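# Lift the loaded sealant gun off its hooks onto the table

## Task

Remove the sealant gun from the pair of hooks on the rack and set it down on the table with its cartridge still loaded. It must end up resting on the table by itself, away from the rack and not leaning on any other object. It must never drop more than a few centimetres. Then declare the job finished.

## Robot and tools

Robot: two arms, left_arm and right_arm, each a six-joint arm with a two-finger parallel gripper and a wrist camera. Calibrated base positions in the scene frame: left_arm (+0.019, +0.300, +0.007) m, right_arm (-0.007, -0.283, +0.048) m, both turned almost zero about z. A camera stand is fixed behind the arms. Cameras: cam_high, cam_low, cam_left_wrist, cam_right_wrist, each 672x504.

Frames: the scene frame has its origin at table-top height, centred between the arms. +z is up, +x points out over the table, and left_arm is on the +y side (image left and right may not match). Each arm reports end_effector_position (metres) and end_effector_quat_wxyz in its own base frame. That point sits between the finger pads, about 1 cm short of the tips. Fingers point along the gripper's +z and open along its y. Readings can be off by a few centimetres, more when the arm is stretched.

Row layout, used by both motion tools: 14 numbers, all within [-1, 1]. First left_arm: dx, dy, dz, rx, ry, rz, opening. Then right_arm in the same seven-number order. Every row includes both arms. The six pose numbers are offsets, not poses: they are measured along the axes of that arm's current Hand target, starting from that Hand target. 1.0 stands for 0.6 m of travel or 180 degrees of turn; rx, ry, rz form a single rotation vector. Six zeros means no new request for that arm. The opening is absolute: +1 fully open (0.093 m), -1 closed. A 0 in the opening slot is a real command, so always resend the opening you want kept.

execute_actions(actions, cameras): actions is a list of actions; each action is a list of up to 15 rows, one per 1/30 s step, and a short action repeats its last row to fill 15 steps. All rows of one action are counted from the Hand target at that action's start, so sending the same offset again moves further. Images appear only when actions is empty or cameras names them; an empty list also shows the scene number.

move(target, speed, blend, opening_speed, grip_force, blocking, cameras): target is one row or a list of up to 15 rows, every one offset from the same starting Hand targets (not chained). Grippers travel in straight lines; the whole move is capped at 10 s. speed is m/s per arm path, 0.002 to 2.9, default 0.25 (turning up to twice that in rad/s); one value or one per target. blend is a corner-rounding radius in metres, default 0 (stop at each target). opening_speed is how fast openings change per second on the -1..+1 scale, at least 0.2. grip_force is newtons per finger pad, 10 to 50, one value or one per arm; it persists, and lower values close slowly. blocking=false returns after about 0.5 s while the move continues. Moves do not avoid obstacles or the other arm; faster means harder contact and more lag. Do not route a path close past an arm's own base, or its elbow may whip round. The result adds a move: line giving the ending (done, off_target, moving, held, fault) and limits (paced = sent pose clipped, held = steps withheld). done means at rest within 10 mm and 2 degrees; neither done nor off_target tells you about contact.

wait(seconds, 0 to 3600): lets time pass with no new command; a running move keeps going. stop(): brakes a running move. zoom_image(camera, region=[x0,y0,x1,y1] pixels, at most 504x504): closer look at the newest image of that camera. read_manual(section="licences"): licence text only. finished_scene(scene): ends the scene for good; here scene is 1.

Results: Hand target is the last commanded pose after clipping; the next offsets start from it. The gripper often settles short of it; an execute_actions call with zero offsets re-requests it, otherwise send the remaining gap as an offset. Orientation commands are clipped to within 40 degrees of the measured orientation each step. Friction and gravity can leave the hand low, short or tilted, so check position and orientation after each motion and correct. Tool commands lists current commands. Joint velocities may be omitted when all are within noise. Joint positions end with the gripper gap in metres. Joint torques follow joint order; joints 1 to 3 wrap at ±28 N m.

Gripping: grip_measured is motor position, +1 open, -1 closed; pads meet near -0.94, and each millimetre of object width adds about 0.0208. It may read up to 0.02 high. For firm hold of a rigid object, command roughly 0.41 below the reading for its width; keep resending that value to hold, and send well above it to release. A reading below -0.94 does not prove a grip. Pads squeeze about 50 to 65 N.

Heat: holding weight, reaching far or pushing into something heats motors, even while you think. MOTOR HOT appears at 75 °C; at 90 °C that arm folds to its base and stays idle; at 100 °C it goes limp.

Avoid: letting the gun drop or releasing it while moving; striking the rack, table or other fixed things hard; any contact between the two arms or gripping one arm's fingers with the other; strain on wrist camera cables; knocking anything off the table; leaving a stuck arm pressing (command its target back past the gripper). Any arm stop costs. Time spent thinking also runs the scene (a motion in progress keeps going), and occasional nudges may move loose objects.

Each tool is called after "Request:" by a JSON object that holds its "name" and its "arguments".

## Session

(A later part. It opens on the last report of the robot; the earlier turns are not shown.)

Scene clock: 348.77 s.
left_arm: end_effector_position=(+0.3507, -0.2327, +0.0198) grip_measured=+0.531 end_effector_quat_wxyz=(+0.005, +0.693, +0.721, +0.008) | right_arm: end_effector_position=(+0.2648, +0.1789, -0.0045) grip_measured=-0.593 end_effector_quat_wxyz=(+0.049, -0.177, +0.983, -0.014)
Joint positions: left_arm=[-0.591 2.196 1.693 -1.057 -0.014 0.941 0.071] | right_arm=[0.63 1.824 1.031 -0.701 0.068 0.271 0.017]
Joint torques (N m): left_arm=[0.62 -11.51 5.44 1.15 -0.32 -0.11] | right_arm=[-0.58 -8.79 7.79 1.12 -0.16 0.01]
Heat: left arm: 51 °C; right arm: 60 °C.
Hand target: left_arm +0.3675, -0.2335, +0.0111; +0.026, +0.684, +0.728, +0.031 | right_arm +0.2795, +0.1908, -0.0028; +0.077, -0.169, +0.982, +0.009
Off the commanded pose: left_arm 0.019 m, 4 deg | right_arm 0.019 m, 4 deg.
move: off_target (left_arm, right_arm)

Request:
{"name": "move", "arguments": {"target": [0,-0.0005,0.006,0,0,0,-0.1,0.0013,0,0.0083,0,0,0,-0.6], "speed": 0.03, "cameras": ["cam_low","cam_high"]}}

Request:
{"name": "zoom_image", "arguments": {"camera": "cam_low", "region": [260, 220, 500, 310]}}

Scene clock: 352.40 s.
left_arm: end_effector_position=(+0.3516, -0.2312, +0.0187) grip_measured=+0.531 end_effector_quat_wxyz=(+0.004, +0.692, +0.721, +0.013) | right_arm: end_effector_position=(+0.2643, +0.1785, -0.0083) grip_measured=-0.592 end_effector_quat_wxyz=(+0.049, -0.177, +0.983, -0.014)
Joint positions: left_arm=[-0.591 2.196 1.688 -1.051 -0.024 0.939 0.071] | right_arm=[0.63 1.83 1.023 -0.688 0.068 0.271 0.017]
Joint torques (N m): left_arm=[0.55 -11.21 5.05 1.23 -0.25 -0.14] | right_arm=[-0.62 -8.59 7.56 1.18 -0.16 -0.02]
Heat: left arm: 51 °C; right arm: 60 °C.
Hand target: left_arm +0.3675, -0.2335, +0.0075; +0.026, +0.684, +0.728, +0.031 | right_arm +0.2794, +0.1907, -0.0079; +0.077, -0.169, +0.982, +0.009
Off the commanded pose: left_arm 0.020 m, 3 deg | right_arm 0.020 m, 4 deg.
move: off_target (left_arm, right_arm)
Images, in order (width x height): cam_high 672x504, cam_low 672x504.

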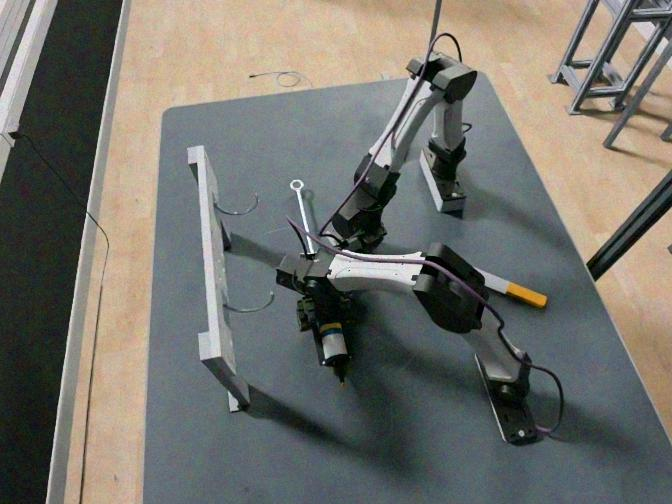

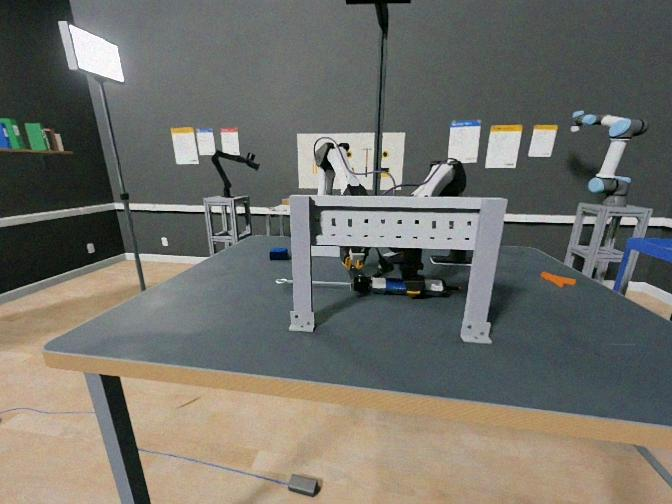

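Scaled by 2.100.

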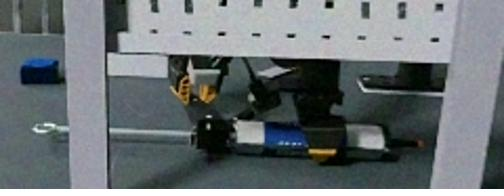

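Request:
{"name": "move", "arguments": {"target": [0,0,0,0,0,0,-0.1,0,0,0,0,0,0,-0.1], "speed": 0.1, "opening_speed": 0.4, "cameras": ["cam_right_wrist","cam_left_wrist"]}}

Scene clock: 358.83 s.
left_arm: end_effector_position=(+0.3536, -0.2304, +0.0175) grip_measured=+0.531 end_effector_quat_wxyz=(+0.006, +0.692, +0.722, +0.018) | right_arm: end_effector_position=(+0.2736, +0.1858, -0.0071) grip_measured=-0.103 end_effector_quat_wxyz=(+0.070, -0.176, +0.982, -0.002)
Joint positions: left_arm=[-0.591 2.197 1.685 -1.042 -0.034 0.938 0.071] | right_arm=[0.63 1.83 1.023 -0.638 0.065 0.271 0.04]
Joint torques (N m): left_arm=[0.54 -11.4 5.44 1.17 -0.12 -0.11] | right_arm=[-0.64 -8.32 7.62 0.86 -0.14 0.01]
Heat: left arm: 50 °C; right arm: 58 °C.
Hand target: left_arm +0.3675, -0.2335, +0.0076; +0.026, +0.684, +0.728, +0.031 | right_arm +0.2795, +0.1907, -0.0079; +0.077, -0.169, +0.982, +0.009
Off the commanded pose: left_arm 0.017 m, 3 deg | right_arm 0.008 m, 2 deg.
move: done
Images, in order (width x height): cam_left_wrist 672x504, cam_right_wrist 672x504.

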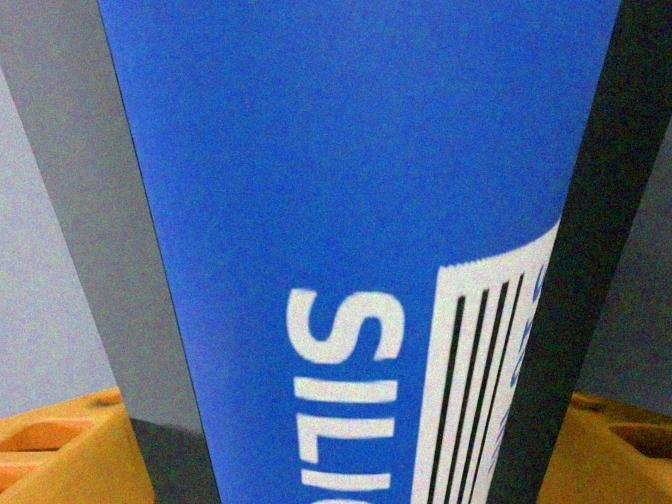

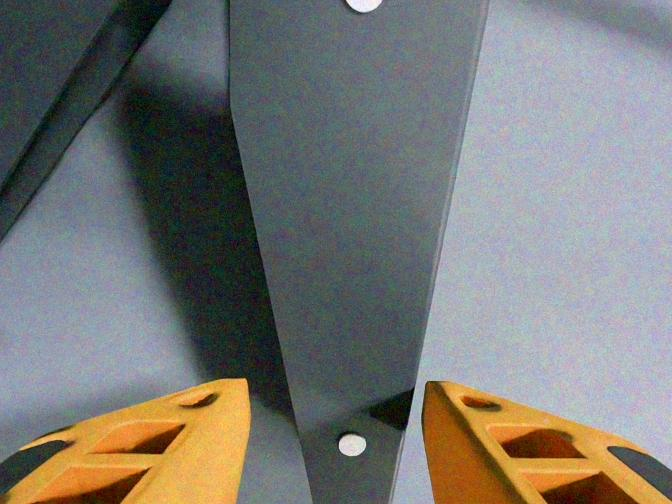

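Request:
{"name": "move", "arguments": {"target": [0,0,0,0,0,0,-0.1,0,0,-0.217,0,0,0,0.2], "speed": 0.12, "cameras": ["cam_right_wrist","cam_low"]}}

Scene clock: 363.53 s.
left_arm: end_effector_position=(+0.3536, -0.2304, +0.0175) grip_measured=+0.531 end_effector_quat_wxyz=(+0.006, +0.692, +0.722, +0.018) | right_arm: end_effector_position=(+0.2592, +0.1790, +0.1065) grip_measured=+0.198 end_effector_quat_wxyz=(+0.063, -0.172, +0.983, -0.005)
Joint positions: left_arm=[-0.591 2.197 1.685 -1.042 -0.034 0.938 0.071] | right_arm=[0.639 1.639 1.281 -1.103 0.065 0.288 0.055]
Joint torques (N m): left_arm=[0.59 -11.43 5.31 1.13 -0.15 -0.09] | right_arm=[0.72 -10.45 10.58 0.42 -0.1 0.06]
Heat: left arm: 49 °C; right arm: 58 °C.
Hand target: left_arm +0.3675, -0.2335, +0.0076; +0.026, +0.684, +0.728, +0.031 | right_arm +0.2600, +0.1850, +0.1207; +0.077, -0.170, +0.982, +0.009
Off the commanded pose: left_arm 0.017 m, 3 deg | right_arm 0.015 m, 2 deg.
move: off_target (right_arm)
Images, in order (width x height): cam_low 672x504, cam_right_wrist 672x504.

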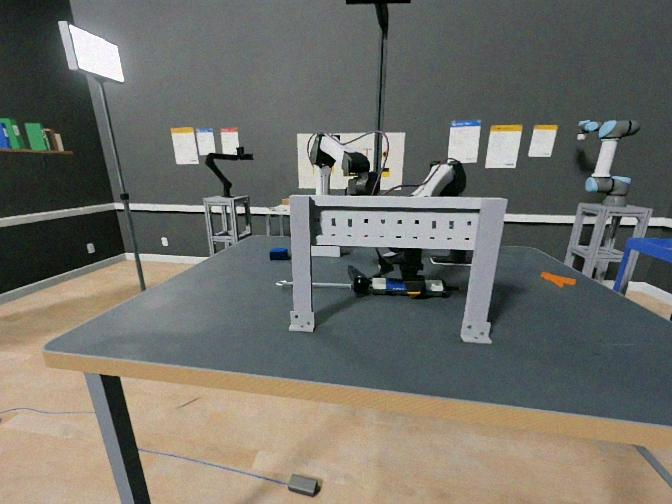

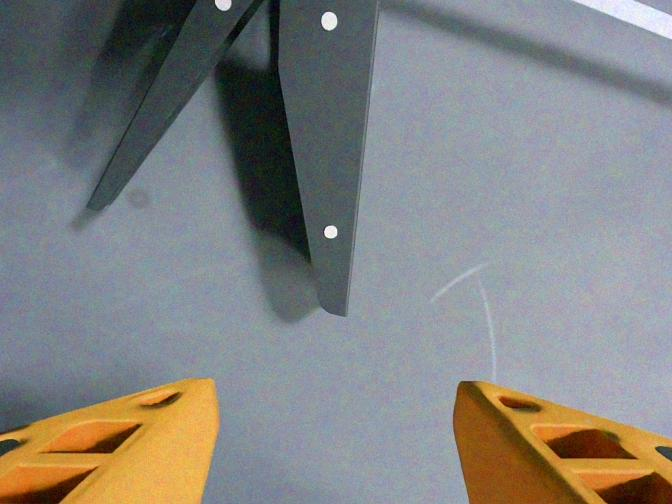

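Request:
{"name": "move", "arguments": {"target": [0,0,0,0,0,0,0.9,0,0,0,0,0,0,0.2], "speed": 0.1, "opening_speed": 0.4, "cameras": ["cam_right_wrist","cam_left_wrist"]}}

Scene clock: 370.17 s.
left_arm: end_effector_position=(+0.3596, -0.2330, +0.0177) grip_measured=+0.897 end_effector_quat_wxyz=(+0.018, +0.691, +0.723, +0.024) | right_arm: end_effector_position=(+0.2591, +0.1789, +0.1065) grip_measured=+0.198 end_effector_quat_wxyz=(+0.063, -0.172, +0.983, -0.005)
Joint positions: left_arm=[-0.591 2.197 1.685 -1.015 -0.042 0.935 0.088] | right_arm=[0.639 1.639 1.281 -1.104 0.065 0.288 0.055]
Joint torques (N m): left_arm=[0.72 -11.41 5.29 0.98 -0.06 -0.05] | right_arm=[0.73 -10.4 10.66 0.39 -0.1 0.06]
Heat: left arm: 50 °C; right arm: 58 °C.
Hand target: left_arm +0.3675, -0.2336, +0.0076; +0.026, +0.684, +0.728, +0.031 | right_arm +0.2601, +0.1851, +0.1207; +0.077, -0.170, +0.982, +0.009
Off the commanded pose: left_arm 0.013 m, 1 deg | right_arm 0.016 m, 2 deg.
move: done
Images, in order (width x height): cam_left_wrist 672x504, cam_right_wrist 672x504.

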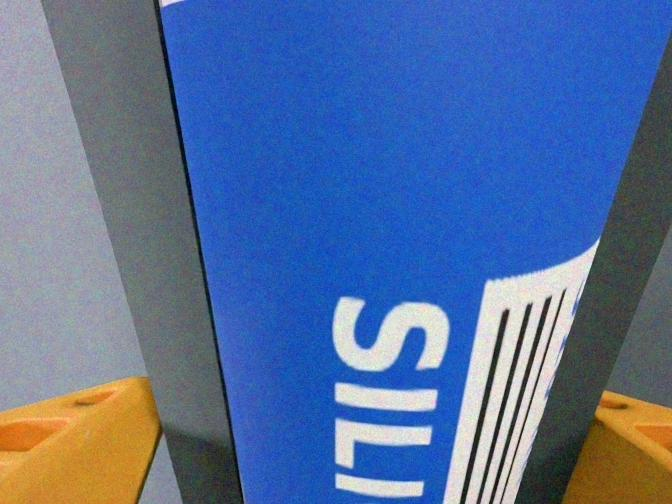

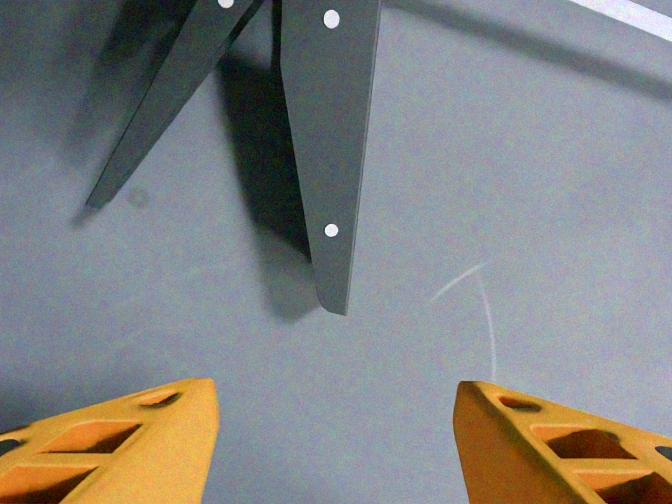

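Request:
{"name": "move", "arguments": {"target": [0.0004,0.0068,-0.083,0,0,0,1,0,0,0,0,0,0,0.2], "speed": 0.06, "cameras": ["cam_left_wrist","cam_low"]}}

Scene clock: 374.47 s.
left_arm: end_effector_position=(+0.3606, -0.2333, +0.0416) grip_measured=+0.999 end_effector_quat_wxyz=(+0.009, +0.690, +0.723, +0.024) | right_arm: end_effector_position=(+0.2591, +0.1789, +0.1065) grip_measured=+0.198 end_effector_quat_wxyz=(+0.063, -0.172, +0.983, -0.005)
Joint positions: left_arm=[-0.591 2.197 1.783 -1.131 -0.043 0.933 0.093] | right_arm=[0.639 1.639 1.281 -1.104 0.065 0.288 0.055]
Joint torques (N m): left_arm=[0.51 -15.46 8.09 0.33 -0.01 -0.06] | right_arm=[0.62 -10.41 10.59 0.41 -0.11 0.04]
Heat: left arm: 51 °C; right arm: 57 °C.
Hand target: left_arm +0.3675, -0.2335, +0.0575; +0.026, +0.684, +0.728, +0.031 | right_arm +0.2601, +0.1851, +0.1207; +0.077, -0.170, +0.982, +0.009
Off the commanded pose: left_arm 0.017 m, 2 deg | right_arm 0.016 m, 2 deg.
move: off_target (left_arm)
Images, in order (width x height): cam_low 672x504, cam_left_wrist 672x504.

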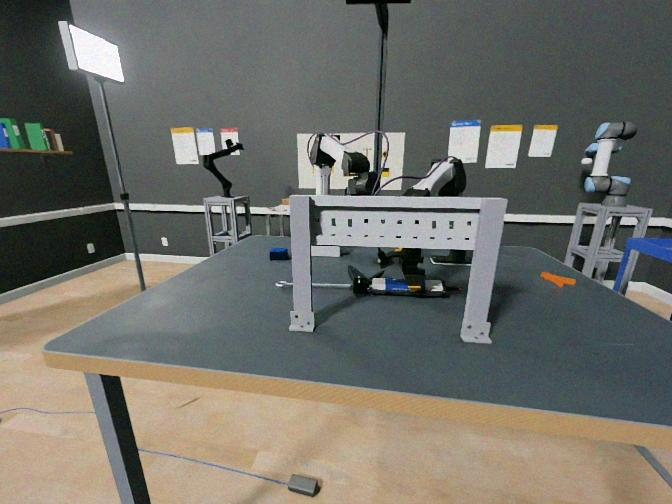

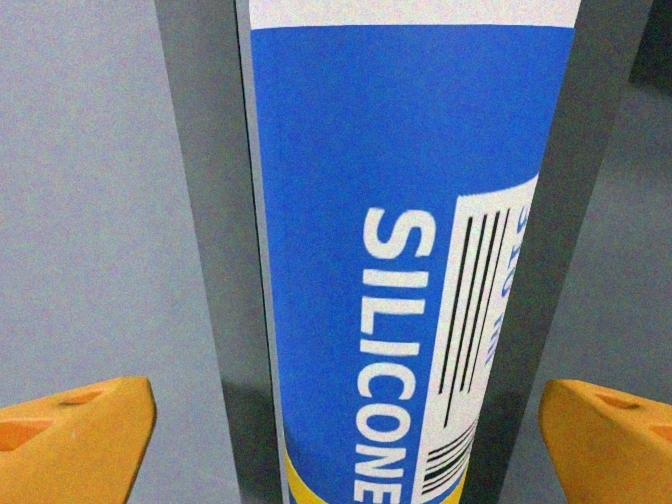

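Clear; retract the rest.

Request:
{"name": "move", "arguments": {"target": [0.001,0.016,-0.2,0,0,0,1,0,0,0,0,0,0,0.2], "speed": 0.15, "cameras": ["all"]}}

Scene clock: 379.77 s.
left_arm: end_effector_position=(+0.3650, -0.2362, +0.1707) grip_measured=+0.999 end_effector_quat_wxyz=(+0.043, +0.689, +0.723, +0.029) | right_arm: end_effector_position=(+0.2591, +0.1789, +0.1065) grip_measured=+0.198 end_effector_quat_wxyz=(+0.063, -0.172, +0.983, -0.005)
Joint positions: left_arm=[-0.591 2.192 2.29 -1.574 -0.043 0.933 0.093] | right_arm=[0.639 1.639 1.281 -1.104 0.065 0.288 0.055]
Joint torques (N m): left_arm=[0.64 -13.11 7.82 0.44 -0.03 -0.01] | right_arm=[0.69 -10.37 10.63 0.38 -0.11 0.04]
Heat: left arm: 52 °C; right arm: 57 °C.
Hand target: left_arm +0.3675, -0.2335, +0.1778; +0.026, +0.685, +0.728, +0.031 | right_arm +0.2601, +0.1851, +0.1207; +0.077, -0.170, +0.982, +0.009
Off the commanded pose: left_arm 0.008 m, 2 deg | right_arm 0.016 m, 2 deg.
joint sent to its limit (left arm) — joint 4 (wrist pitch), lower limit. The joint targets are off in orientation, not in position.
move: done

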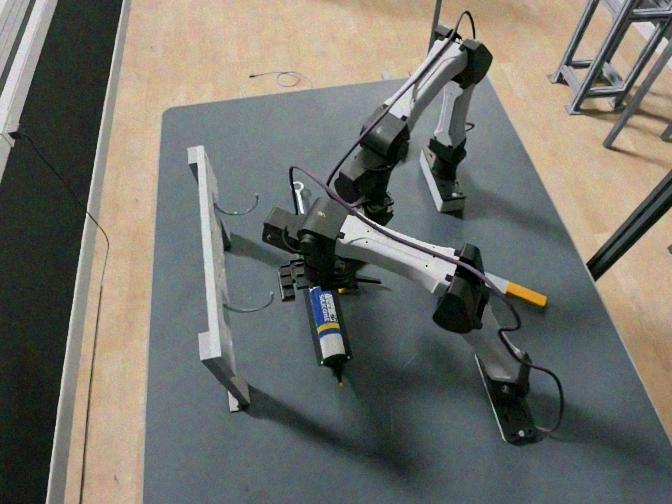

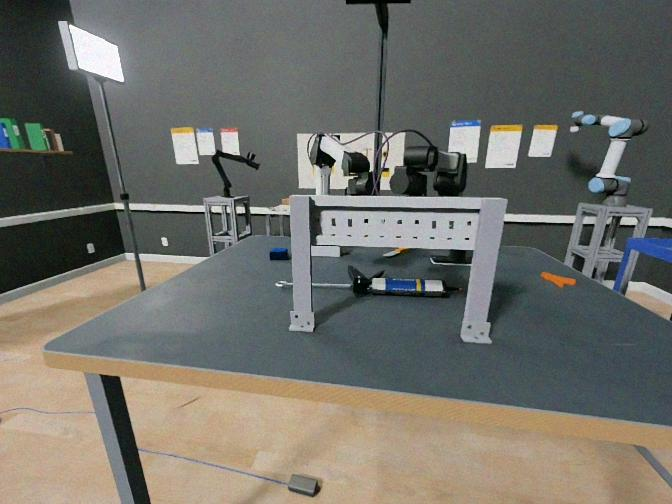

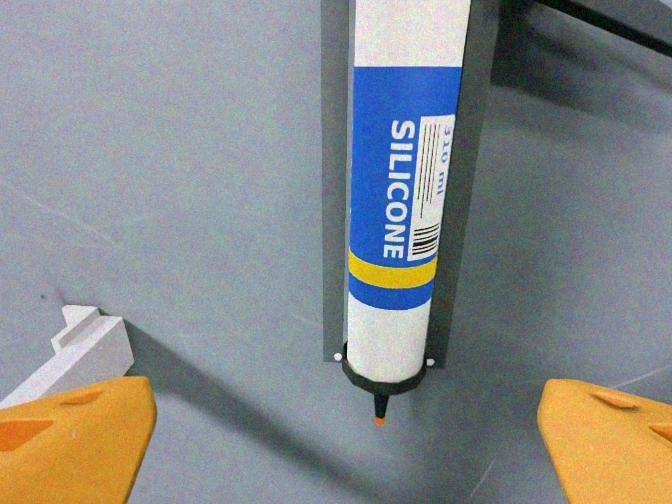

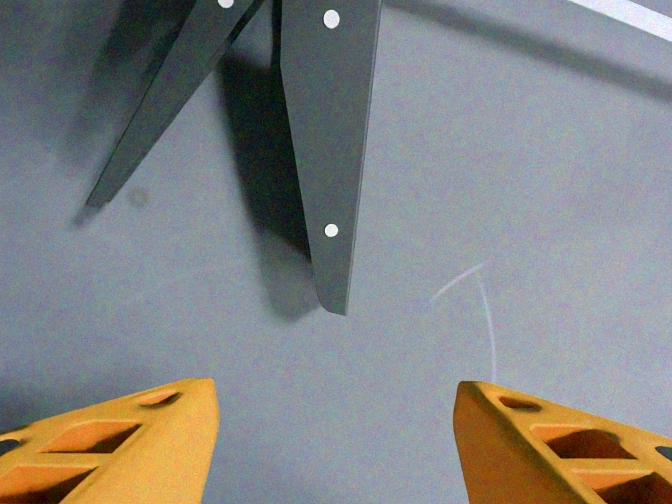

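Request:
{"name": "finished_scene", "arguments": {"scene": 2}}

The scene is finished: the task was done.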